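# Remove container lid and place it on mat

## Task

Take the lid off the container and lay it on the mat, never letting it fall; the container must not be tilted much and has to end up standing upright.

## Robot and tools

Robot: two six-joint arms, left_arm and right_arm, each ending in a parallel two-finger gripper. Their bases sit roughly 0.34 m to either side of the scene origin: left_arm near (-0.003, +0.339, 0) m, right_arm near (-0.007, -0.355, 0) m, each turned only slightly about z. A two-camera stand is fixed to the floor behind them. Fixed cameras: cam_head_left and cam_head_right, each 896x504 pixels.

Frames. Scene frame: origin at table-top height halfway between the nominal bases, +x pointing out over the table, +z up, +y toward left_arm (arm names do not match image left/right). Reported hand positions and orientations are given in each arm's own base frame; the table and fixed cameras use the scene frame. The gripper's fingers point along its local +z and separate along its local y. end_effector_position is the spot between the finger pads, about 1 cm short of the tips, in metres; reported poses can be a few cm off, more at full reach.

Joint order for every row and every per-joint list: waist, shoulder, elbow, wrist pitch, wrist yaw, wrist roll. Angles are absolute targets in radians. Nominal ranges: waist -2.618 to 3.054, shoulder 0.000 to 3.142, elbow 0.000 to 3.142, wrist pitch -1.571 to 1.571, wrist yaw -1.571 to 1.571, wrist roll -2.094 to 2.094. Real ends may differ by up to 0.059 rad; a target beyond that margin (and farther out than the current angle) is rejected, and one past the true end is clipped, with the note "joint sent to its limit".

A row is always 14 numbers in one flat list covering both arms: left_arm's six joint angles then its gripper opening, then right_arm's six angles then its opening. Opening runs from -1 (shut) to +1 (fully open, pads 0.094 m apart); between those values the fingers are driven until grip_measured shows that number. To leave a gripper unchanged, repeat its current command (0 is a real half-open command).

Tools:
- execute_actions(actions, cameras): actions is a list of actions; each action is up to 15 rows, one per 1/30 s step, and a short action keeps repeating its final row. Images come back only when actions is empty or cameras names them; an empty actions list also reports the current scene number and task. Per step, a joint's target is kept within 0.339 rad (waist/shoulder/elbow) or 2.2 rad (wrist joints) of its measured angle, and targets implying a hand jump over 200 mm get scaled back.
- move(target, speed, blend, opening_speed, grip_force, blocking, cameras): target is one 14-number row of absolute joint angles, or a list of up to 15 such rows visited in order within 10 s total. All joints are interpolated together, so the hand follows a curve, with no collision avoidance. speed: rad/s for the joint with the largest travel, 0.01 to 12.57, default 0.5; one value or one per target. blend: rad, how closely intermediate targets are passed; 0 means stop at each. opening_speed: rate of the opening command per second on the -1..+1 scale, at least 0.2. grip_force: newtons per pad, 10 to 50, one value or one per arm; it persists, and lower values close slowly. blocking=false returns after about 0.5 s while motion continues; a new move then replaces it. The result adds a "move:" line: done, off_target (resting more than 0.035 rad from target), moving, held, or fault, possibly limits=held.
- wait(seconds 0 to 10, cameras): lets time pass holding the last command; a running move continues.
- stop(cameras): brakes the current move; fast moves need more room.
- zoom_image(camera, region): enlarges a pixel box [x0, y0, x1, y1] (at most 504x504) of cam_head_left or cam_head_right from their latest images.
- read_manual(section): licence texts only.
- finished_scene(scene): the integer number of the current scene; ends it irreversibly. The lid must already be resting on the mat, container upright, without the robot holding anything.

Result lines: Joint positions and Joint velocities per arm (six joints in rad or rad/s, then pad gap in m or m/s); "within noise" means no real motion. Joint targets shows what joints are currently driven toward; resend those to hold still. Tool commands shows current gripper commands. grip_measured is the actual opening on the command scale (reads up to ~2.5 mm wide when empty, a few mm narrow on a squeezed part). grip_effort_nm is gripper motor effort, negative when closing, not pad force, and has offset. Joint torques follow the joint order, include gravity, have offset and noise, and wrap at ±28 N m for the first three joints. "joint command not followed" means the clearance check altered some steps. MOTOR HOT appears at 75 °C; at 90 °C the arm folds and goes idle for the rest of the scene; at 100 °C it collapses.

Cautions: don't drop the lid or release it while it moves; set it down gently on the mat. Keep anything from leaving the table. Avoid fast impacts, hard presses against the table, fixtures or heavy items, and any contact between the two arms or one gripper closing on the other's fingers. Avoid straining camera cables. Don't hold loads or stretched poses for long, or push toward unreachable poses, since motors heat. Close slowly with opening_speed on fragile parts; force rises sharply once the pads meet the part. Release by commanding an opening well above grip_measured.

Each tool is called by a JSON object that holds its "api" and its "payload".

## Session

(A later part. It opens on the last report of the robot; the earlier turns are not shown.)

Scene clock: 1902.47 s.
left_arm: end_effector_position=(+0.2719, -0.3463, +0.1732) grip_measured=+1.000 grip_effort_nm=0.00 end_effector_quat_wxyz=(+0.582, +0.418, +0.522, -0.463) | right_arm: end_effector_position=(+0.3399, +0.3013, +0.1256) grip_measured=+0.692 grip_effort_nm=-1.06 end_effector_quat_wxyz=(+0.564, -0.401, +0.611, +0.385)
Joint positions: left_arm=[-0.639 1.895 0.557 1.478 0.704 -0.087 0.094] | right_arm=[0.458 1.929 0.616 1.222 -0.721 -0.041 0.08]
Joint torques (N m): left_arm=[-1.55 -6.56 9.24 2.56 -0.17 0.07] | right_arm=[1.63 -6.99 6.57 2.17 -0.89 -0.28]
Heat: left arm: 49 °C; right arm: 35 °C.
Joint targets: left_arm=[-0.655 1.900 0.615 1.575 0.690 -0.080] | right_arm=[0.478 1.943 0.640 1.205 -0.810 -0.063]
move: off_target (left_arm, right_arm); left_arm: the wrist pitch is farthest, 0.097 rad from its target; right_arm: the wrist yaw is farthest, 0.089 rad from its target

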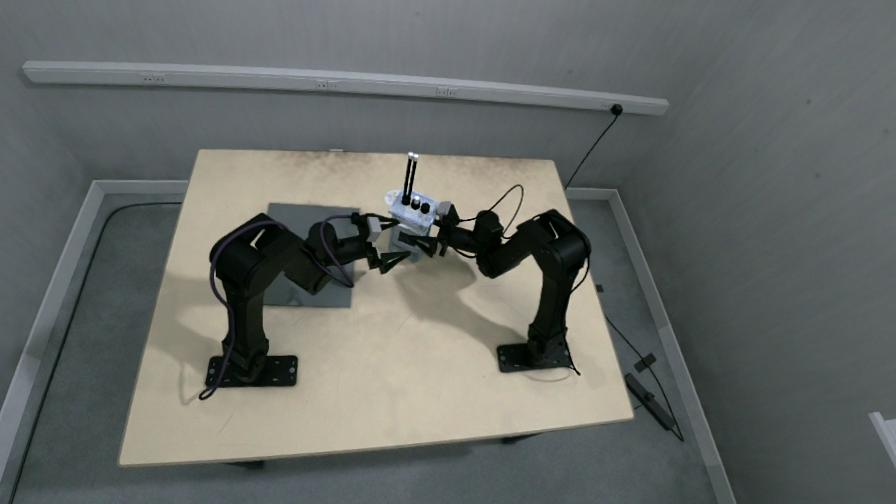

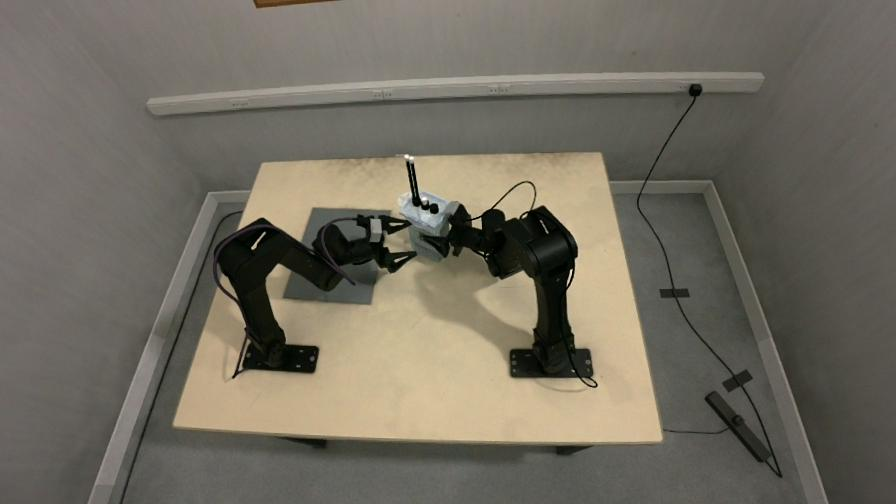

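{"api": "move", "payload": {"target": [[-0.655,1.90,0.61,1.575,0.78,-0.08,1.0,0.470,1.943,0.64,1.205,-0.735,-0.063,0.0],[-0.66,1.90,0.605,1.575,0.86,-0.08,1.0,0.463,1.943,0.64,1.205,-0.67,-0.063,0.0]], "speed": [0.08,0.06], "cameras": ["all"]}}

{"api": "zoom_image", "payload": {"camera": "cam_head_left", "region": [380, 150, 480, 250]}}

{"api": "zoom_image", "payload": {"camera": "cam_head_right", "region": [390, 200, 440, 250]}}

Scene clock: 1913.70 s.
left_arm: end_effector_position=(+0.2613, -0.3481, +0.1695) grip_measured=+1.000 grip_effort_nm=0.01 end_effector_quat_wxyz=(+0.561, +0.436, +0.514, -0.481) | right_arm: end_effector_position=(+0.3399, +0.3013, +0.1257) grip_measured=+0.692 grip_effort_nm=-1.06 end_effector_quat_wxyz=(+0.567, -0.406, +0.607, +0.381)
Joint positions: left_arm=[-0.636 1.895 0.557 1.465 0.772 -0.094 0.094] | right_arm=[0.458 1.929 0.616 1.223 -0.721 -0.057 0.08]
Joint torques (N m): left_arm=[-2.36 -6.56 8.32 2.67 0.92 0.14] | right_arm=[0.4 -7.01 6.57 2.16 0.42 -0.09]
Heat: left arm: 50 °C; right arm: 35 °C.
Joint targets: left_arm=[-0.660 1.900 0.605 1.575 0.860 -0.080] | right_arm=[0.463 1.943 0.640 1.205 -0.670 -0.063]
move: off_target (left_arm, right_arm); left_arm: the wrist pitch is farthest, 0.110 rad from its target; right_arm: the wrist yaw is farthest, 0.051 rad from its target

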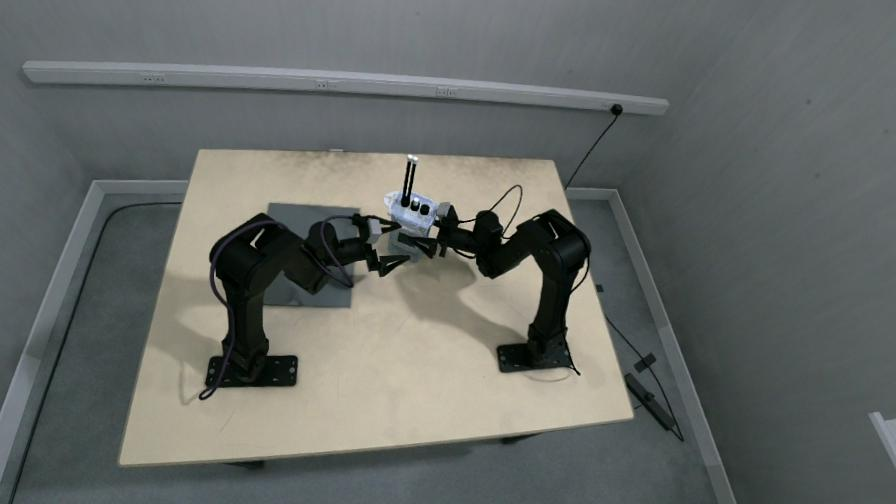

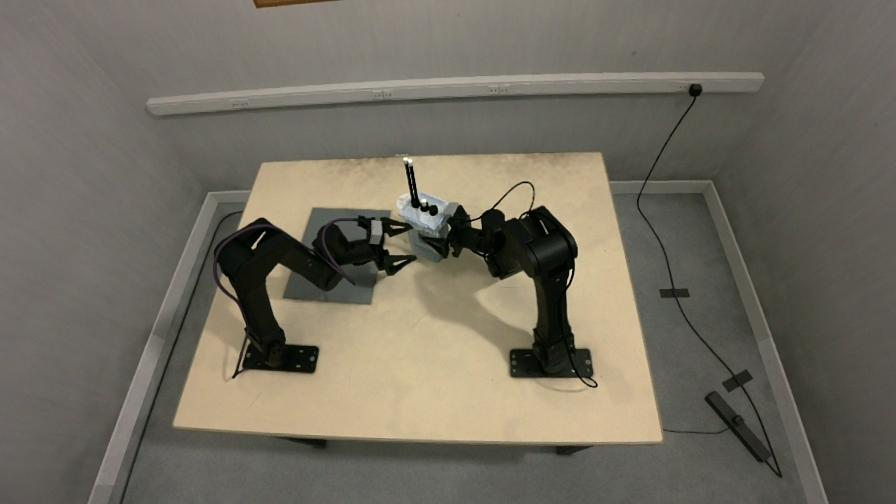

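Scaled by 5.040 from the camera's 896x504 image, which has a finer 1280x720 frame.

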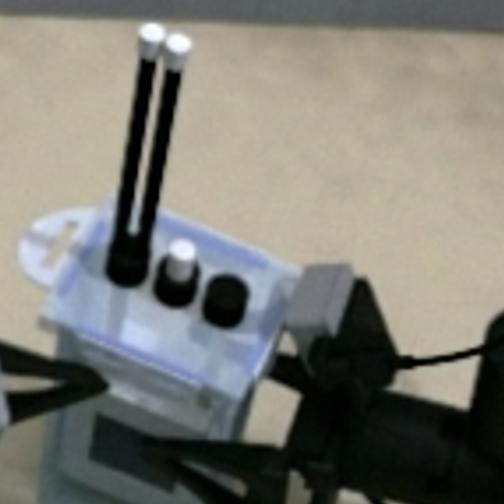

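Scaled by 10.080 from the camera's 896x504 image, which has a finer 1280x720 frame.

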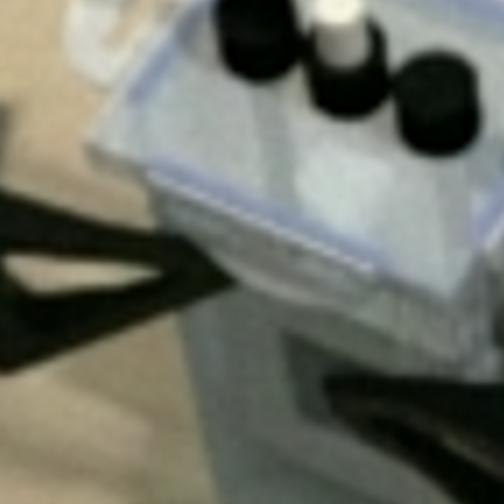

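Hooked with little tilt. Pull more.

{"api": "move", "payload": {"target": [[-0.66,1.895,0.605,1.575,0.94,-0.08,1.0,0.458,1.943,0.64,1.205,-0.61,-0.063,0.0],[-0.66,1.89,0.605,1.575,1.02,-0.08,1.0,0.455,1.943,0.64,1.205,-0.57,-0.063,0.0]], "speed": [0.06,0.06], "cameras": ["all"]}}

{"api": "zoom_image", "payload": {"camera": "cam_head_left", "region": [380, 150, 480, 250]}}

{"api": "zoom_image", "payload": {"camera": "cam_head_right", "region": [390, 200, 440, 250]}}

Scene clock: 1922.33 s.
left_arm: end_effector_position=(+0.2555, -0.3462, +0.1687) grip_measured=+1.000 grip_effort_nm=0.00 end_effector_quat_wxyz=(+0.545, +0.452, +0.504, -0.494) | right_arm: end_effector_position=(+0.3401, +0.3012, +0.1257) grip_measured=+0.692 grip_effort_nm=-1.06 end_effector_quat_wxyz=(+0.569, -0.409, +0.605, +0.377)
Joint positions: left_arm=[-0.619 1.895 0.563 1.458 0.845 -0.1 0.094] | right_arm=[0.458 1.929 0.616 1.223 -0.719 -0.069 0.08]
Joint torques (N m): left_arm=[-4.04 -7.31 7.76 2.71 1.85 0.2] | right_arm=[-0.25 -6.98 6.56 2.16 1.34 0.07]
Heat: left arm: 50 °C; right arm: 35 °C.
Joint targets: left_arm=[-0.660 1.890 0.605 1.575 1.020 -0.080] | right_arm=[0.455 1.943 0.640 1.205 -0.570 -0.063]
move: off_target (left_arm, right_arm); left_arm: the wrist yaw is farthest, 0.175 rad from its target; right_arm: the wrist yaw is farthest, 0.149 rad from its target

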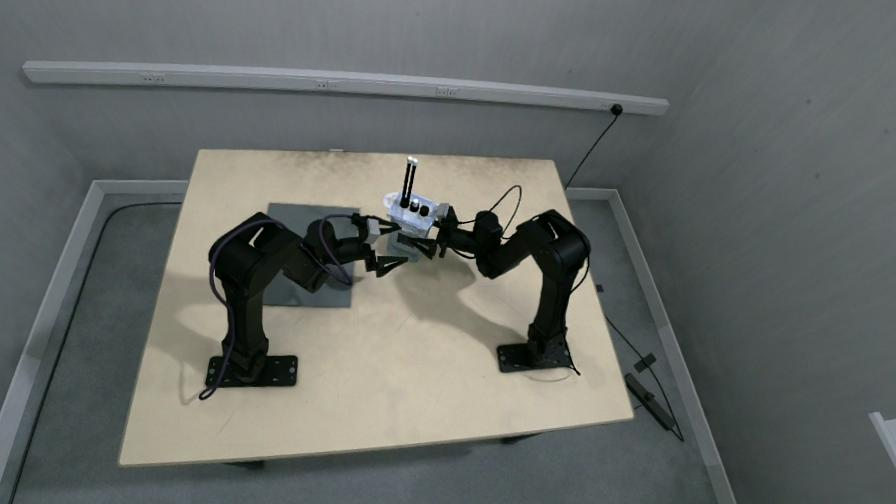

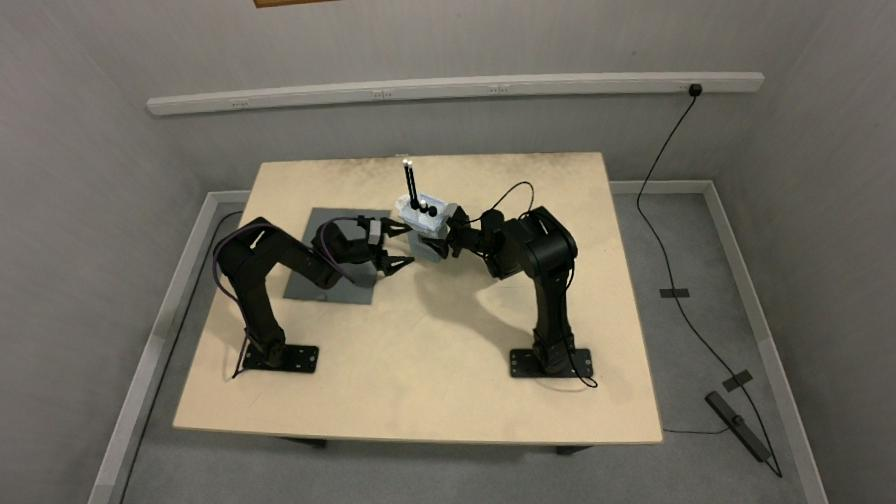

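Scaled by 5.040 from the camera's 896x504 image, which has a finer 1280x720 frame.

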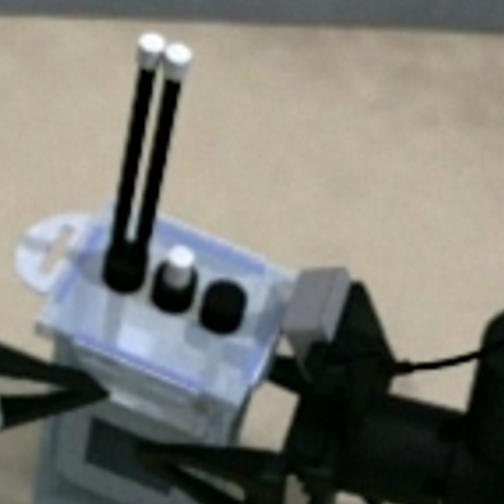

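Scaled by 10.080 from the camera's 896x504 image, which has a finer 1280x720 frame.

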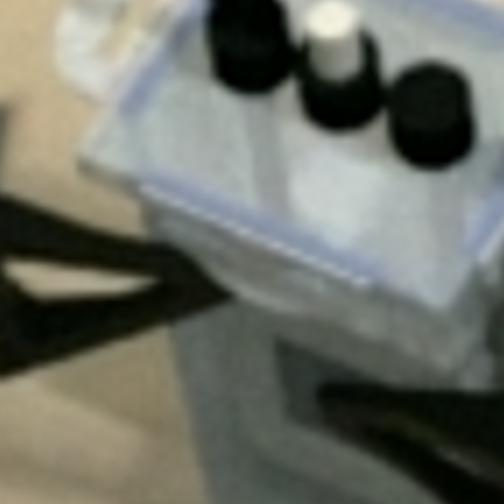

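{"api": "move", "payload": {"target": [[-0.66,1.885,0.605,1.575,1.10,-0.08,1.0,0.452,1.943,0.64,1.205,-0.52,-0.063,0.0],[-0.65,1.88,0.605,1.575,1.18,-0.08,1.0,0.45,1.943,0.64,1.205,-0.48,-0.063,0.0]], "speed": [0.06,0.06], "cameras": ["all"]}}

{"api": "zoom_image", "payload": {"camera": "cam_head_left", "region": [380, 150, 480, 250]}}

{"api": "zoom_image", "payload": {"camera": "cam_head_right", "region": [390, 200, 440, 250]}}

Scene clock: 1931.07 s.
left_arm: end_effector_position=(+0.2481, -0.3426, +0.1694) grip_measured=+1.000 grip_effort_nm=0.00 end_effector_quat_wxyz=(+0.528, +0.474, +0.486, -0.510) | right_arm: end_effector_position=(+0.3378, +0.3038, +0.1266) grip_measured=+0.690 grip_effort_nm=-1.06 end_effector_quat_wxyz=(+0.572, -0.417, +0.599, +0.375)
Joint positions: left_arm=[-0.594 1.895 0.573 1.455 0.943 -0.102 0.094] | right_arm=[0.465 1.929 0.616 1.227 -0.722 -0.085 0.079]
Joint torques (N m): left_arm=[-5.42 -8.13 6.9 2.69 2.53 0.22] | right_arm=[-1.22 -6.99 6.56 2.11 2.2 0.25]
Heat: left arm: 51 °C; right arm: 35 °C.
Joint targets: left_arm=[-0.650 1.880 0.605 1.575 1.180 -0.080] | right_arm=[0.450 1.943 0.640 1.205 -0.480 -0.063]
move: off_target (left_arm, right_arm); left_arm: the wrist yaw is farthest, 0.237 rad from its target; right_arm: the wrist yaw is farthest, 0.242 rad from its target

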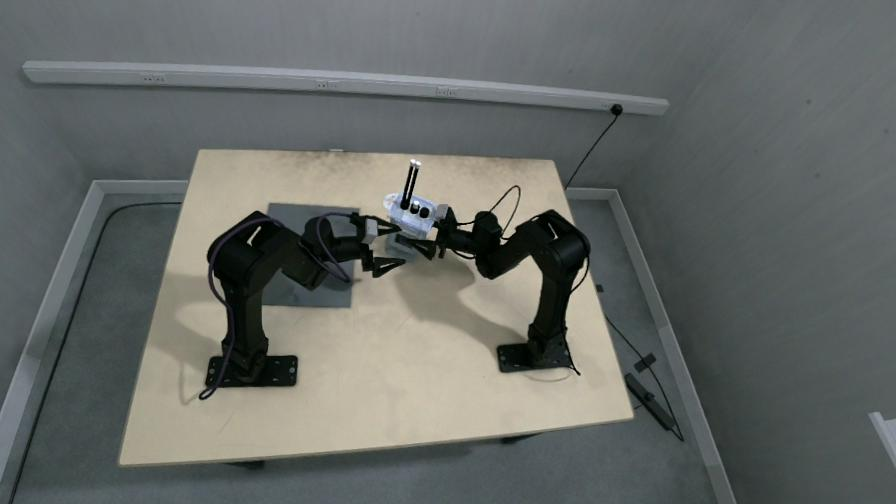

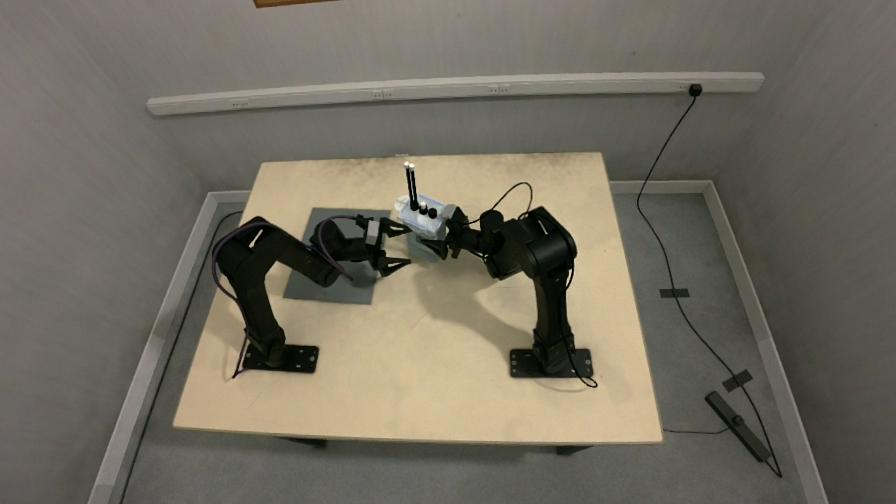

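Scaled by 5.040 from the camera's 896x504 image, which has a finer 1280x720 frame.

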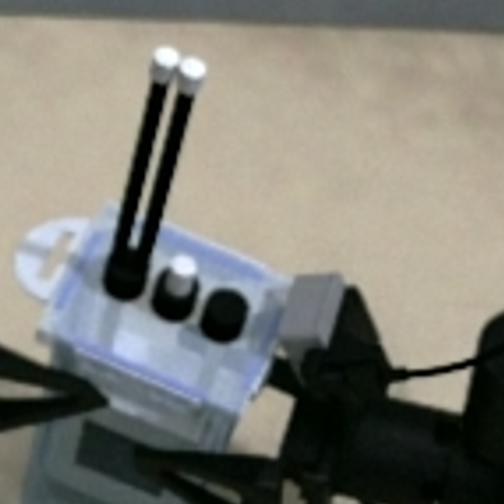

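Scaled by 10.080 from the camera's 896x504 image, which has a finer 1280x720 frame.

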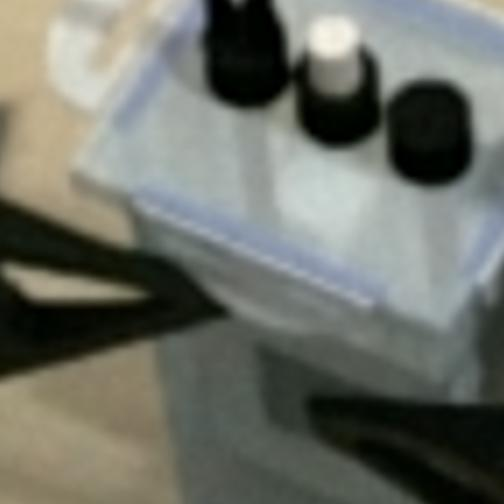

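{"api": "move", "payload": {"target": [[-0.65,1.885,0.605,1.575,1.25,-0.08,1.0,0.45,1.943,0.64,1.205,-0.43,-0.02,0.0],[-0.65,1.885,0.605,1.575,1.32,-0.08,1.0,0.45,1.943,0.64,1.205,-0.39,0.0,0.0]], "speed": [0.06,0.06], "cameras": ["all"]}}

{"api": "zoom_image", "payload": {"camera": "cam_head_left", "region": [380, 150, 480, 250]}}

{"api": "zoom_image", "payload": {"camera": "cam_head_right", "region": [390, 200, 440, 250]}}

Scene clock: 1950.17 s.
left_arm: end_effector_position=(+0.1639, -0.3448, +0.1667) grip_measured=+1.000 grip_effort_nm=0.00 end_effector_quat_wxyz=(+0.420, +0.589, +0.362, -0.587) | right_arm: end_effector_position=(+0.3851, +0.2761, +0.1269) grip_measured=+0.685 grip_effort_nm=-1.06 end_effector_quat_wxyz=(+0.611, -0.308, +0.664, +0.303)
Joint positions: left_arm=[-0.656 1.895 0.583 1.478 1.309 -0.09 0.094] | right_arm=[0.459 1.929 0.622 1.23 -0.434 -0.006 0.079]
Joint torques (N m): left_arm=[0.53 -7.54 5.78 2.21 0.03 0.11] | right_arm=[-0.77 -7.13 6.22 2.21 0.37 0.05]
Motor temperatures (°C): left_arm=[29 40 34 52 31 26 26] | right_arm=[25 32 36 35 34 28 30]
Heat: left arm: 52 °C; right arm: 36 °C.
Joint targets: left_arm=[-0.650 1.885 0.605 1.575 1.320 -0.080] | right_arm=[0.450 1.943 0.640 1.205 -0.390 0.000]
move: off_target (left_arm, right_arm); left_arm: the wrist pitch is farthest, 0.097 rad from its target; right_arm: the wrist yaw is farthest, 0.044 rad from its target

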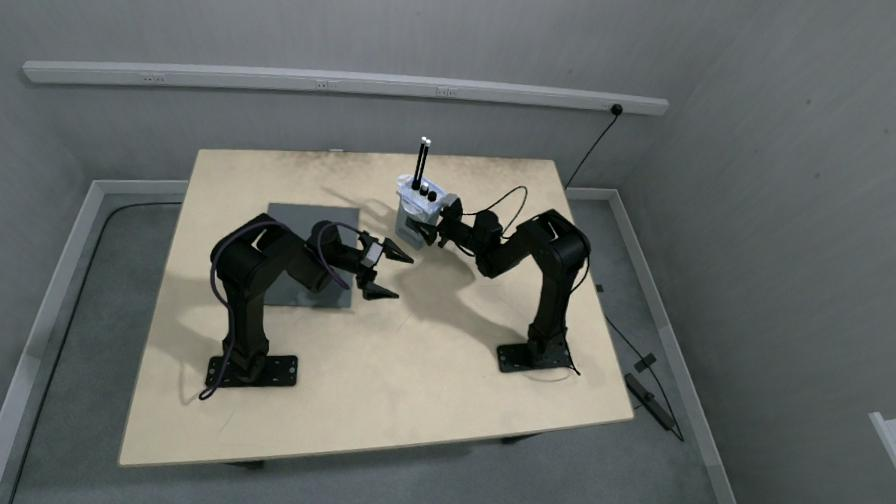

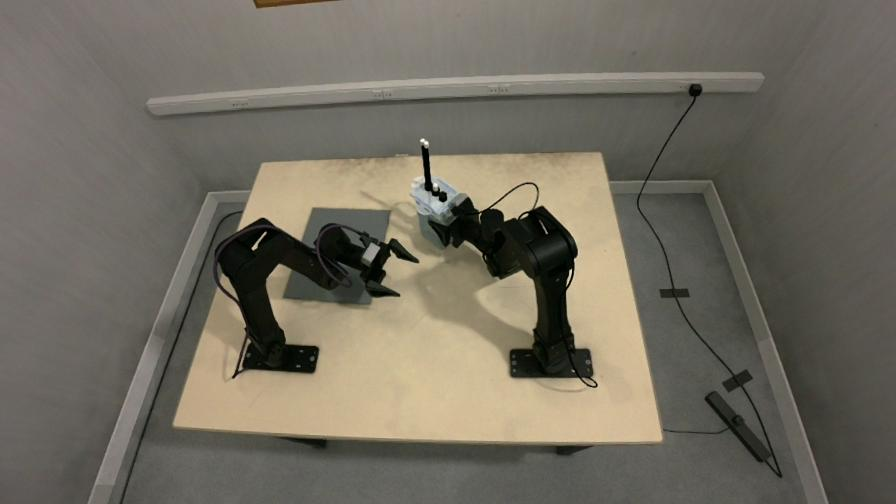

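Scaled by 5.040 from the camera's 896x504 image, which has a finer 1280x720 frame.

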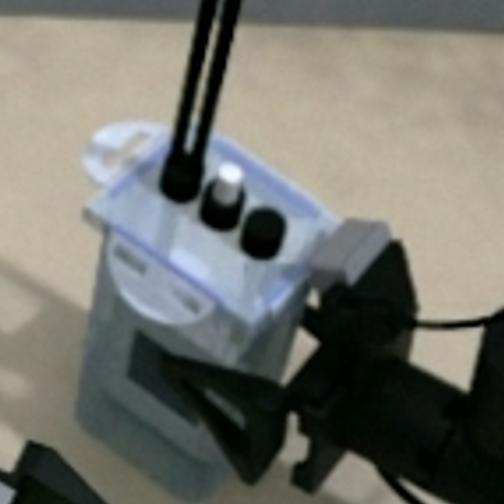

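Scaled by 10.080 from the camera's 896x504 image, which has a finer 1280x720 frame.

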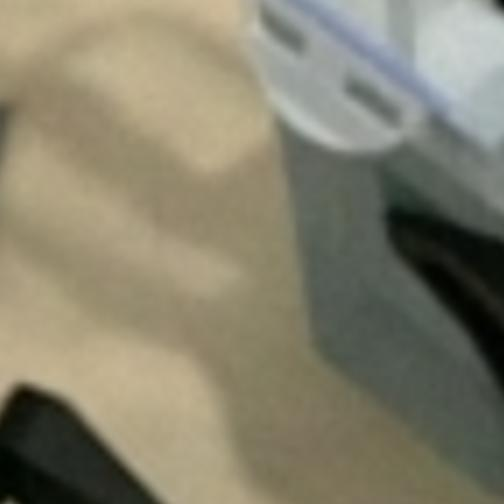

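{"api": "move", "payload": {"target": [[-0.60,1.84,0.50,1.4,1.30,-0.05,1.0,0.465,1.853,0.645,1.20,-0.432,-0.03,0.0],[-0.55,1.80,0.50,1.35,1.25,-0.05,1.0,0.391,1.95,0.75,1.145,-0.73,-0.062,0.0],[-0.5,1.75,0.50,1.30,1.2,-0.05,1.0,0.344,2.022,0.878,1.042,-1.005,-0.108,0.0],[-0.5,1.75,0.50,1.30,1.2,-0.05,1.0,0.325,2.094,1.04,0.863,-1.248,-0.204,0.0],[-0.5,1.75,0.50,1.30,1.2,-0.05,1.0,0.326,2.128,1.14,0.693,-1.355,-0.312,0.0],[-0.5,1.75,0.50,1.30,1.2,-0.05,1.0,0.331,2.16,1.27,0.374,-1.445,-0.537,0.0]], "speed": 0.3, "blend": [0.02,0.05,0.05,0.05,0.05,0], "cameras": ["all"]}}

{"api": "zoom_image", "payload": {"camera": "cam_head_left", "region": [370, 150, 490, 270]}}

{"api": "zoom_image", "payload": {"camera": "cam_head_right", "region": [380, 150, 500, 270]}}

Scene clock: 2056.47 s.
left_arm: end_effector_position=(+0.2175, -0.3115, +0.1645) grip_measured=+1.000 grip_effort_nm=0.00 end_effector_quat_wxyz=(+0.460, +0.523, +0.469, -0.543) | right_arm: end_effector_position=(+0.3660, +0.3140, +0.1268) grip_measured=+0.684 grip_effort_nm=-1.06 end_effector_quat_wxyz=(-0.430, +0.564, -0.478, -0.518)
Joint positions: left_arm=[-0.506 1.786 0.513 1.307 1.201 -0.06 0.094] | right_arm=[0.33 2.15 1.227 0.378 -1.389 -0.529 0.079]
Joint torques (N m): left_arm=[0.51 -8.98 3.11 1.26 -0.01 0.11] | right_arm=[0.06 -10.54 9.55 1.74 -0.84 -0.06]
Motor temperatures (°C): left_arm=[28 41 33 47 26 26 26] | right_arm=[25 32 36 36 29 28 31]
Heat: left arm: 47 °C; right arm: 36 °C.
Joint targets: left_arm=[-0.500 1.750 0.500 1.300 1.200 -0.050] | right_arm=[0.331 2.160 1.270 0.374 -1.445 -0.537]
move: off_target (left_arm, right_arm); left_arm: the shoulder is farthest, 0.036 rad from its target; right_arm: the wrist yaw is farthest, 0.056 rad from its target

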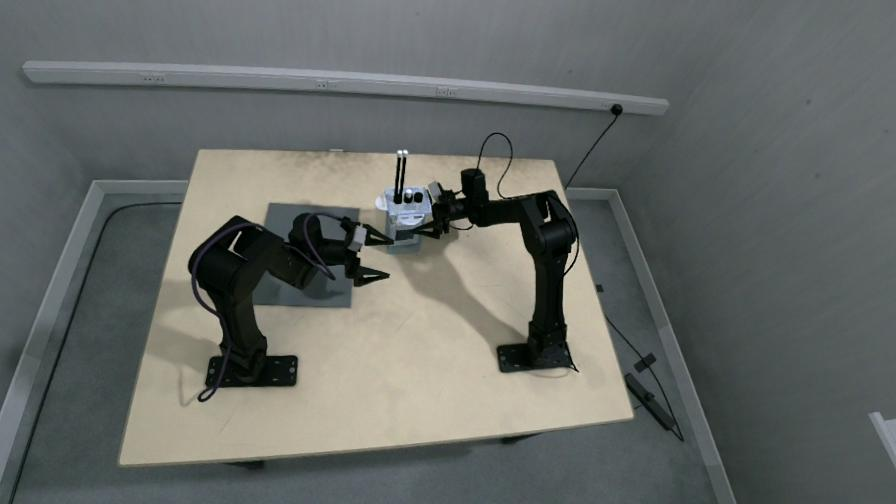

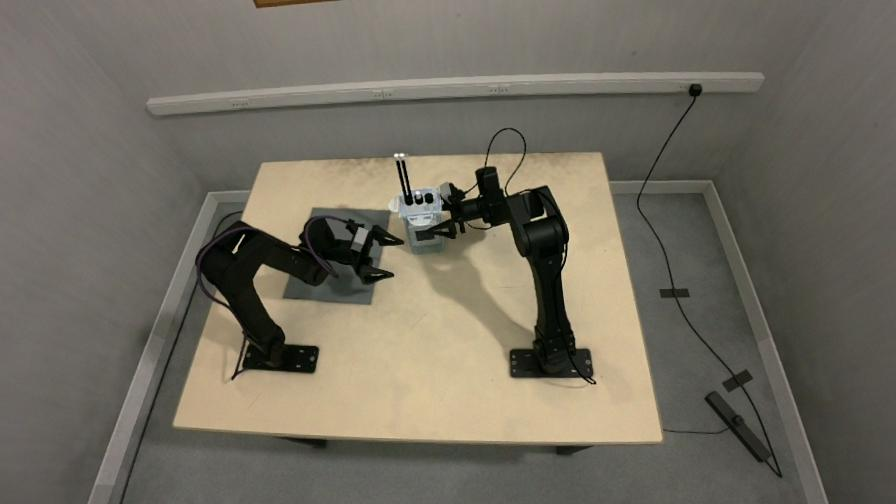

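Scaled by 4.200 from the camera's 896x504 image, which has a finer 1280x720 frame.

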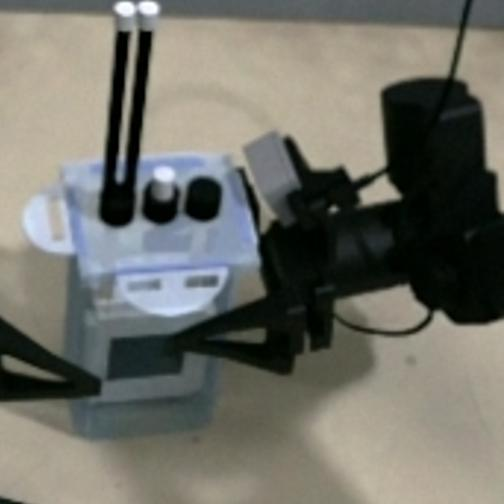

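Scaled by 4.200 from the camera's 896x504 image, which has a finer 1280x720 frame.

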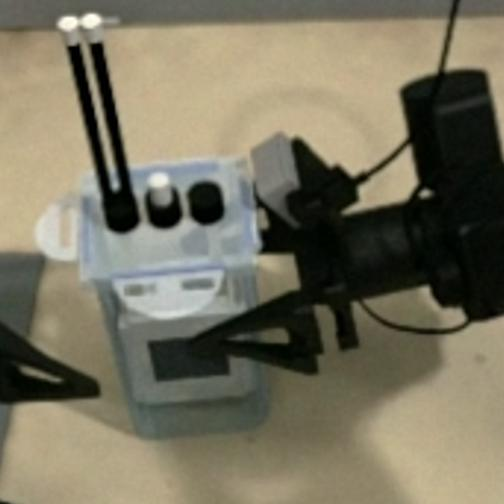

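{"api": "move", "payload": {"target": [[-0.1,1.55,0.6,0.8,0.4,0.0,1.0,0.331,2.16,1.27,0.374,-1.445,-0.537,0.0],[0.0,1.5,0.7,0.6,-0.3,0.0,1.0,0.331,2.075,1.24,0.36,-1.43,-0.535,0.0],[0.0,1.5,0.7,0.6,-0.6,0.0,1.0,0.331,1.961,0.95,0.69,-1.41,-0.37,0.0],[0.0,1.5,0.7,0.6,-0.6,0.0,1.0,0.329,1.83,0.735,0.79,-1.40,-0.35,0.0],[0.0,1.5,0.7,0.6,-0.6,0.0,1.0,0.327,1.69,0.54,0.868,-1.385,-0.332,0.0]], "speed": [0.8,0.5,0.3,0.3,0.3], "blend": [0.1,0.02,0.03,0.03,0], "cameras": ["all"]}}

{"api": "zoom_image", "payload": {"camera": "cam_head_left", "region": [370, 190, 490, 310]}}

{"api": "zoom_image", "payload": {"camera": "cam_head_right", "region": [380, 190, 500, 310]}}

Scene clock: 2124.83 s.
left_arm: end_effector_position=(+0.4261, +0.0998, +0.1727) grip_measured=+1.000 grip_effort_nm=-0.01 end_effector_quat_wxyz=(+0.578, -0.176, +0.763, +0.230) | right_arm: end_effector_position=(+0.2387, +0.2684, +0.1312) grip_measured=+0.684 grip_effort_nm=-1.06 end_effector_quat_wxyz=(-0.436, +0.538, -0.504, -0.516)
Joint positions: left_arm=[-0.004 1.537 0.662 0.598 -0.592 -0.005 0.094] | right_arm=[0.33 1.734 0.544 0.795 -1.34 -0.334 0.079]
Joint torques (N m): left_arm=[0.36 -8.61 9.62 1.69 -0.17 0.05] | right_arm=[-0.28 -10.33 4.52 2.69 -0.65 0.02]
Motor temperatures (°C): left_arm=[28 43 32 40 26 26 26] | right_arm=[25 38 42 34 30 28 31]
Heat: left arm: 43 °C; right arm: 42 °C.
Joint targets: left_arm=[0.000 1.500 0.700 0.600 -0.600 0.000] | right_arm=[0.327 1.690 0.540 0.868 -1.385 -0.332]
move: off_target (left_arm, right_arm); left_arm: the elbow is farthest, 0.038 rad from its target; right_arm: the wrist pitch is farthest, 0.073 rad from its target

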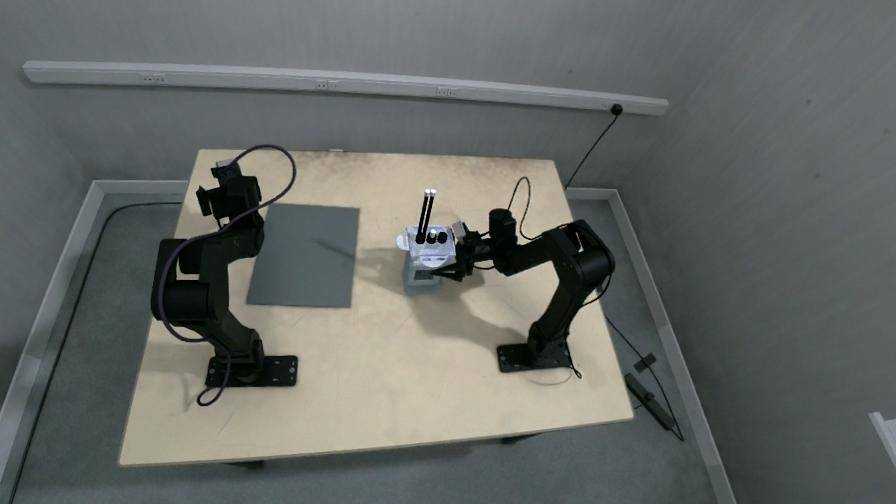

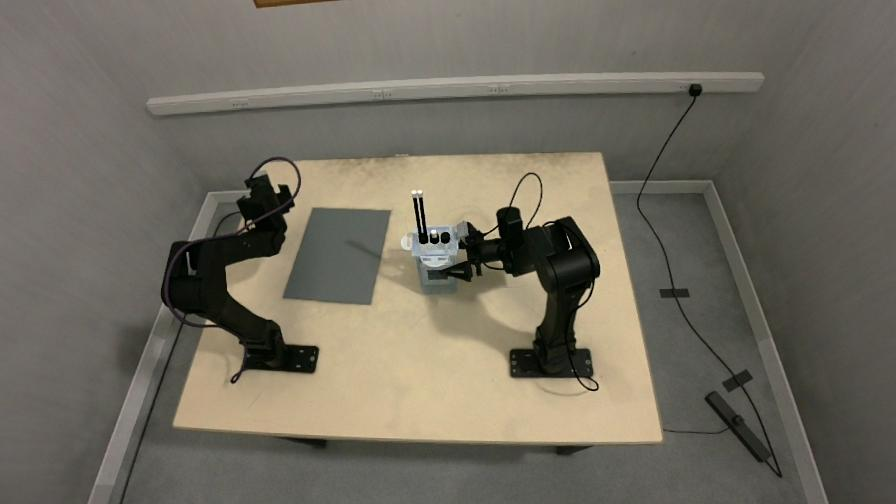

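Scaled by 4.200 from the camera's 896x504 image, which has a finer 1280x720 frame.

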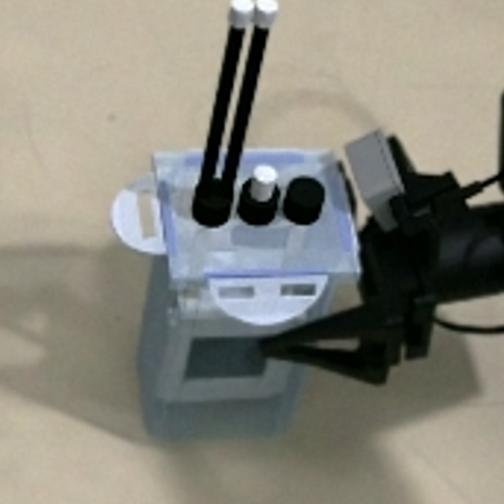

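Scaled by 4.200 from the camera's 896x504 image, which has a finer 1280x720 frame.

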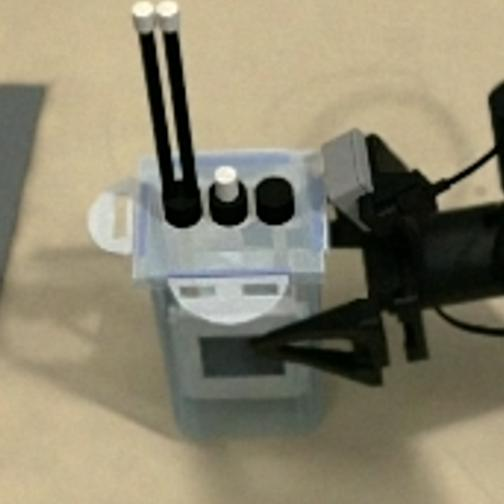

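{"api": "move", "payload": {"target": [[0.0,1.5,0.7,0.6,-0.6,0.0,1.0,0.327,1.74,0.54,0.90,-1.385,-0.332,0.0],[0.0,1.5,0.7,0.6,-0.6,0.0,1.0,0.327,1.785,0.54,0.93,-1.385,-0.332,0.0]], "speed": [0.15,0.1], "cameras": ["all"]}}

{"api": "zoom_image", "payload": {"camera": "cam_head_left", "region": [370, 190, 490, 310]}}

{"api": "zoom_image", "payload": {"camera": "cam_head_right", "region": [380, 190, 500, 310]}}

Scene clock: 2135.80 s.
left_arm: end_effector_position=(+0.4261, +0.0998, +0.1727) grip_measured=+1.000 grip_effort_nm=-0.01 end_effector_quat_wxyz=(+0.578, -0.176, +0.763, +0.230) | right_arm: end_effector_position=(+0.2417, +0.2695, +0.1239) grip_measured=+0.684 grip_effort_nm=-1.06 end_effector_quat_wxyz=(-0.443, +0.542, -0.497, -0.512)
Joint positions: left_arm=[-0.004 1.537 0.662 0.598 -0.592 -0.005 0.094] | right_arm=[0.33 1.785 0.544 0.869 -1.342 -0.334 0.079]
Joint torques (N m): left_arm=[0.36 -8.64 9.59 1.69 -0.16 0.05] | right_arm=[-0.25 -6.86 4.27 2.56 -0.64 0]
Heat: left arm: 42 °C; right arm: 39 °C.
Joint targets: left_arm=[0.000 1.500 0.700 0.600 -0.600 0.000] | right_arm=[0.327 1.785 0.540 0.930 -1.385 -0.332]
move: off_target (left_arm, right_arm); left_arm: the elbow is farthest, 0.038 rad from its target; right_arm: the wrist pitch is farthest, 0.061 rad from its target

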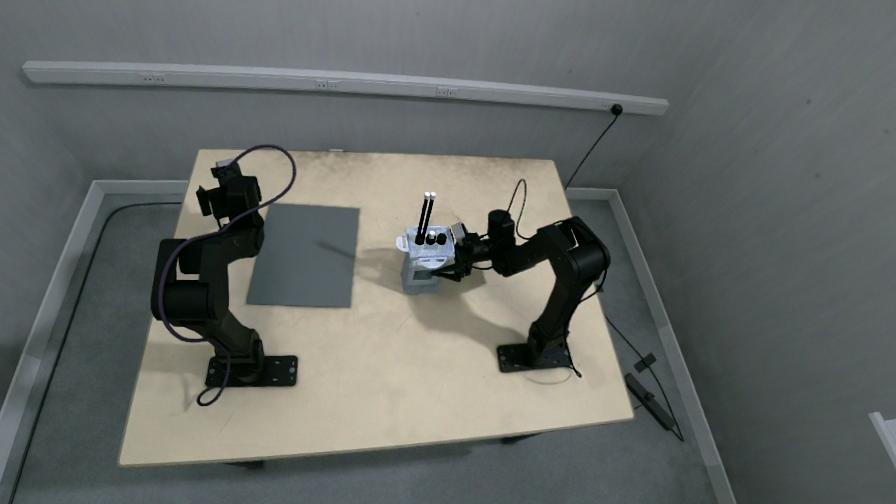

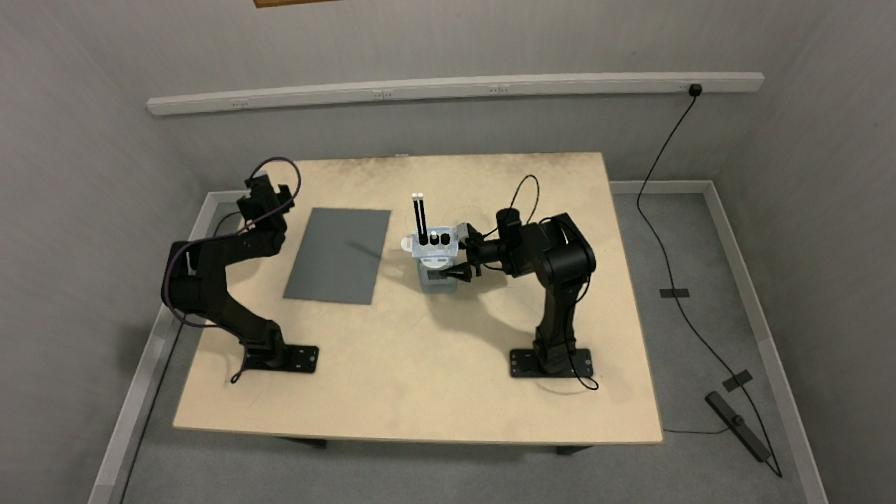

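Scaled by 4.200 from the camera's 896x504 image, which has a finer 1280x720 frame.

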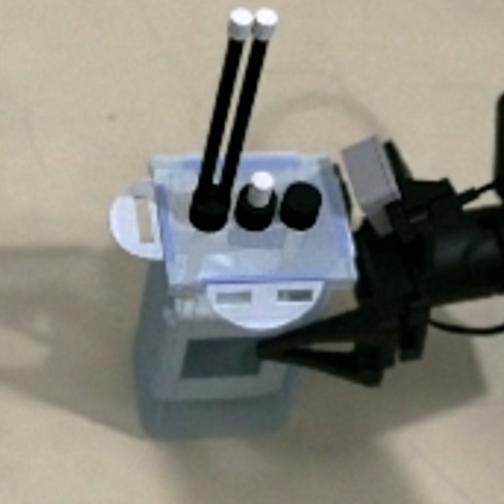

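Scaled by 4.200 from the camera's 896x504 image, which has a finer 1280x720 frame.

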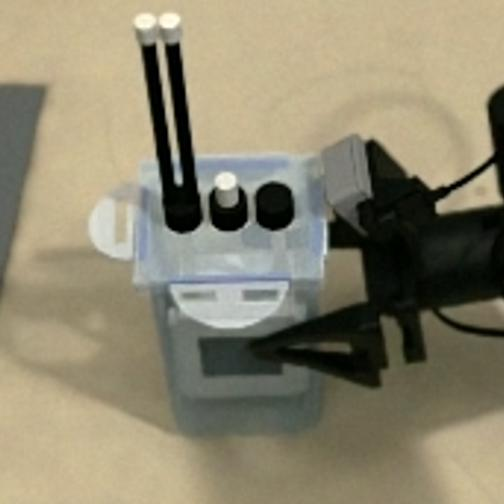

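{"api": "move", "payload": {"target": [[-0.2,1.95,1.0,0.9,0.6,0.0,1.0,0.327,1.785,0.54,0.93,-1.385,-0.332,0.0],[-0.385,2.24,1.306,0.976,1.49,0.0,1.0,0.327,1.785,0.54,0.93,-1.385,-0.332,0.0]], "speed": [0.8,0.6], "blend": [0.1,0], "cameras": ["all"]}}

{"api": "zoom_image", "payload": {"camera": "cam_head_left", "region": [370, 190, 490, 310]}}

{"api": "zoom_image", "payload": {"camera": "cam_head_right", "region": [380, 190, 500, 310]}}

Scene clock: 2194.87 s.
left_arm: end_effector_position=(+0.3560, -0.3366, +0.1697) grip_measured=+1.000 grip_effort_nm=-0.02 end_effector_quat_wxyz=(+0.426, +0.572, +0.414, -0.565) | right_arm: end_effector_position=(+0.2417, +0.2695, +0.1239) grip_measured=+0.684 grip_effort_nm=-1.06 end_effector_quat_wxyz=(-0.443, +0.542, -0.497, -0.512)
Joint positions: left_arm=[-0.384 2.211 1.269 0.966 1.485 -0.005 0.094] | right_arm=[0.33 1.785 0.544 0.869 -1.342 -0.334 0.079]
Joint torques (N m): left_arm=[-0.14 -8.51 8.7 1.25 0.08 0.06] | right_arm=[-0.28 -6.76 4.27 2.6 -0.63 0]
Motor temperatures (°C): left_arm=[28 41 38 39 25 26 26] | right_arm=[25 33 36 37 29 28 31]
Heat: left arm: 41 °C; right arm: 37 °C.
Joint targets: left_arm=[-0.385 2.240 1.306 0.976 1.490 0.000] | right_arm=[0.327 1.785 0.540 0.930 -1.385 -0.332]
move: off_target (left_arm, right_arm); left_arm: the elbow is farthest, 0.037 rad from its target; right_arm: the wrist pitch is farthest, 0.061 rad from its target

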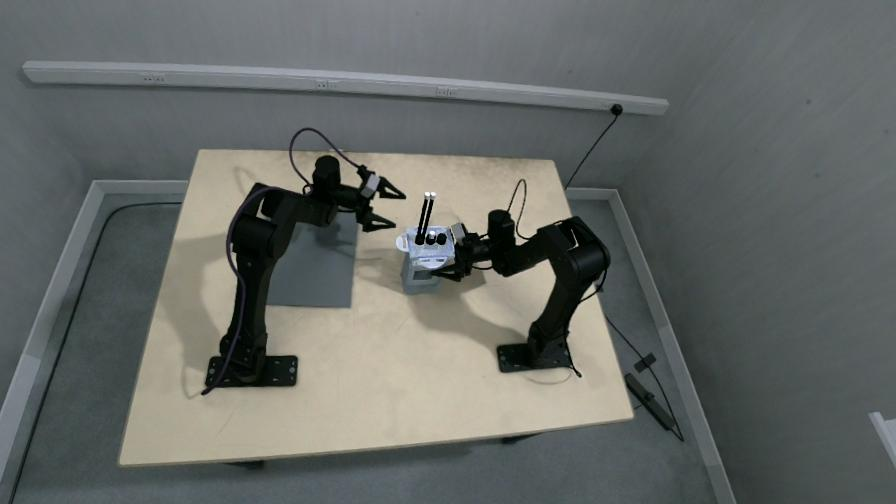

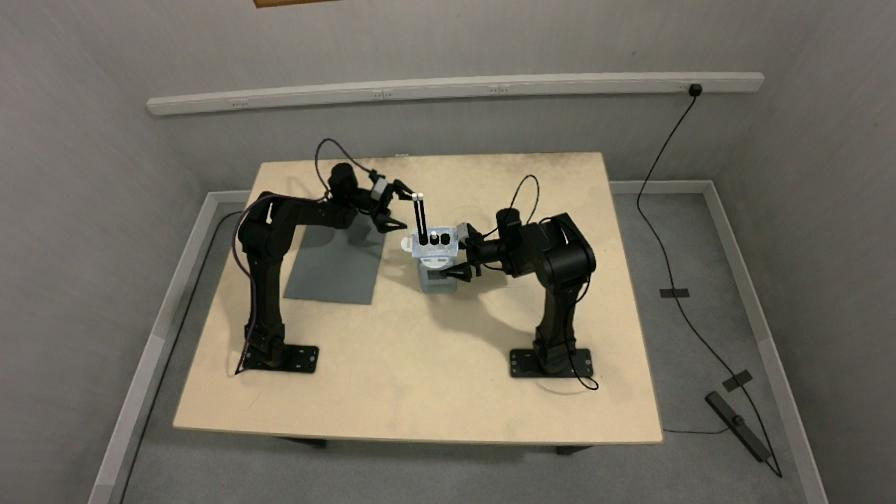

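Scaled by 4.200 from the camera's 896x504 image, which has a finer 1280x720 frame.

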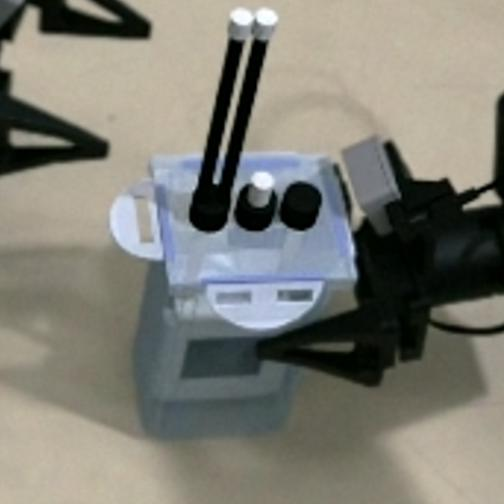

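Scaled by 4.200 from the camera's 896x504 image, which has a finer 1280x720 frame.

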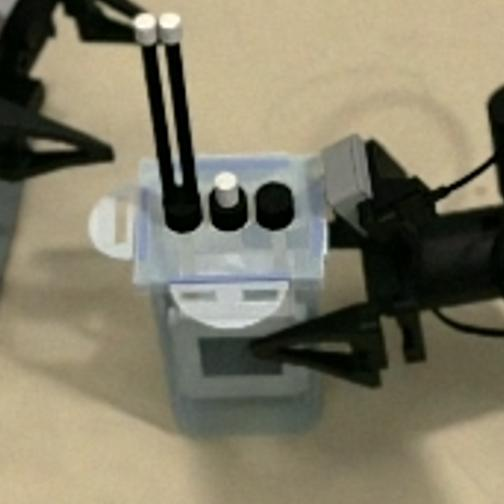

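{"api": "execute_actions", "payload": {"actions": []}}

Scene clock: 2230.23 s.
left_arm: end_effector_position=(+0.3560, -0.3366, +0.1697) grip_measured=+1.000 grip_effort_nm=-0.02 end_effector_quat_wxyz=(+0.426, +0.572, +0.414, -0.565) | right_arm: end_effector_position=(+0.2417, +0.2695, +0.1239) grip_measured=+0.684 grip_effort_nm=-1.06 end_effector_quat_wxyz=(-0.443, +0.542, -0.497, -0.512)
Joint positions: left_arm=[-0.384 2.211 1.269 0.966 1.485 -0.005 0.094] | right_arm=[0.33 1.785 0.544 0.869 -1.342 -0.334 0.079]
Joint velocities: within noise
Joint torques (N m): left_arm=[-0.14 -8.49 8.7 1.25 0.07 0.06] | right_arm=[-0.28 -6.76 4.3 2.59 -0.63 0]
Motor temperatures (°C): left_arm=[28 40 35 38 25 26 26] | right_arm=[25 33 35 37 29 28 31]
Heat: left arm: 40 °C; right arm: 37 °C.
Joint targets: left_arm=[-0.385 2.240 1.306 0.976 1.490 0.000] | right_arm=[0.327 1.785 0.540 0.930 -1.385 -0.332]
Tool commands: left_gripper/opening=+1.0 right_gripper/opening=+0.0

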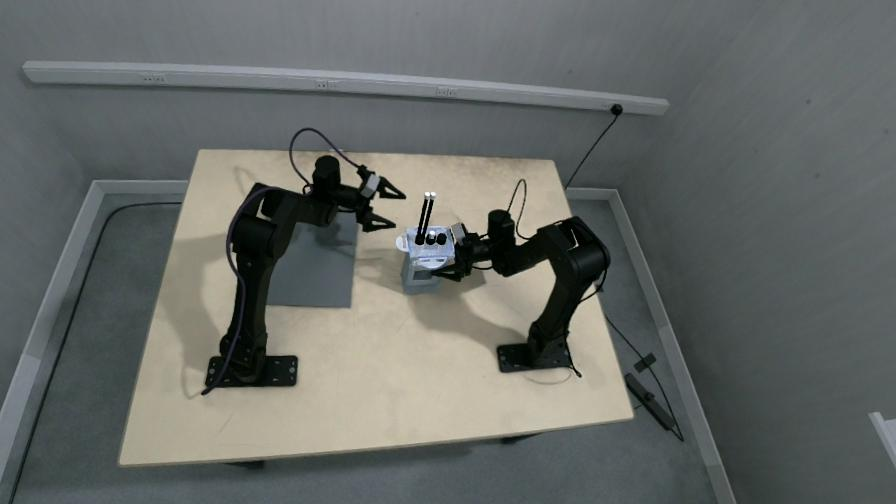

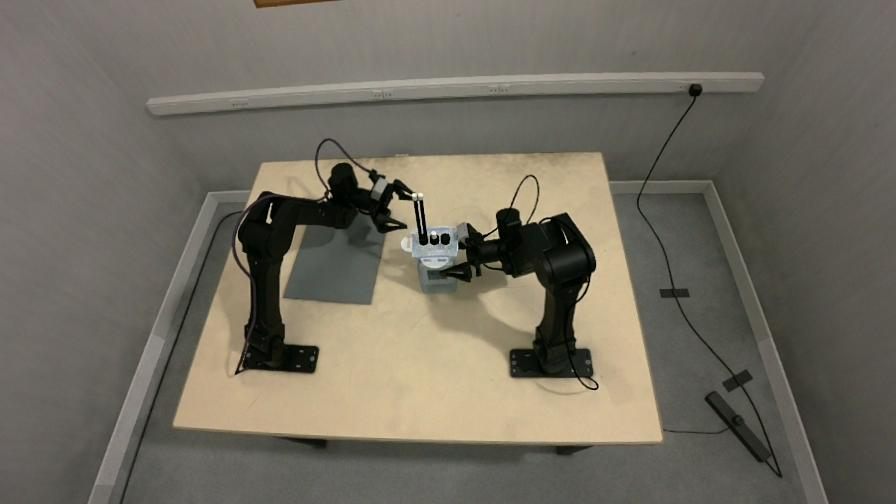

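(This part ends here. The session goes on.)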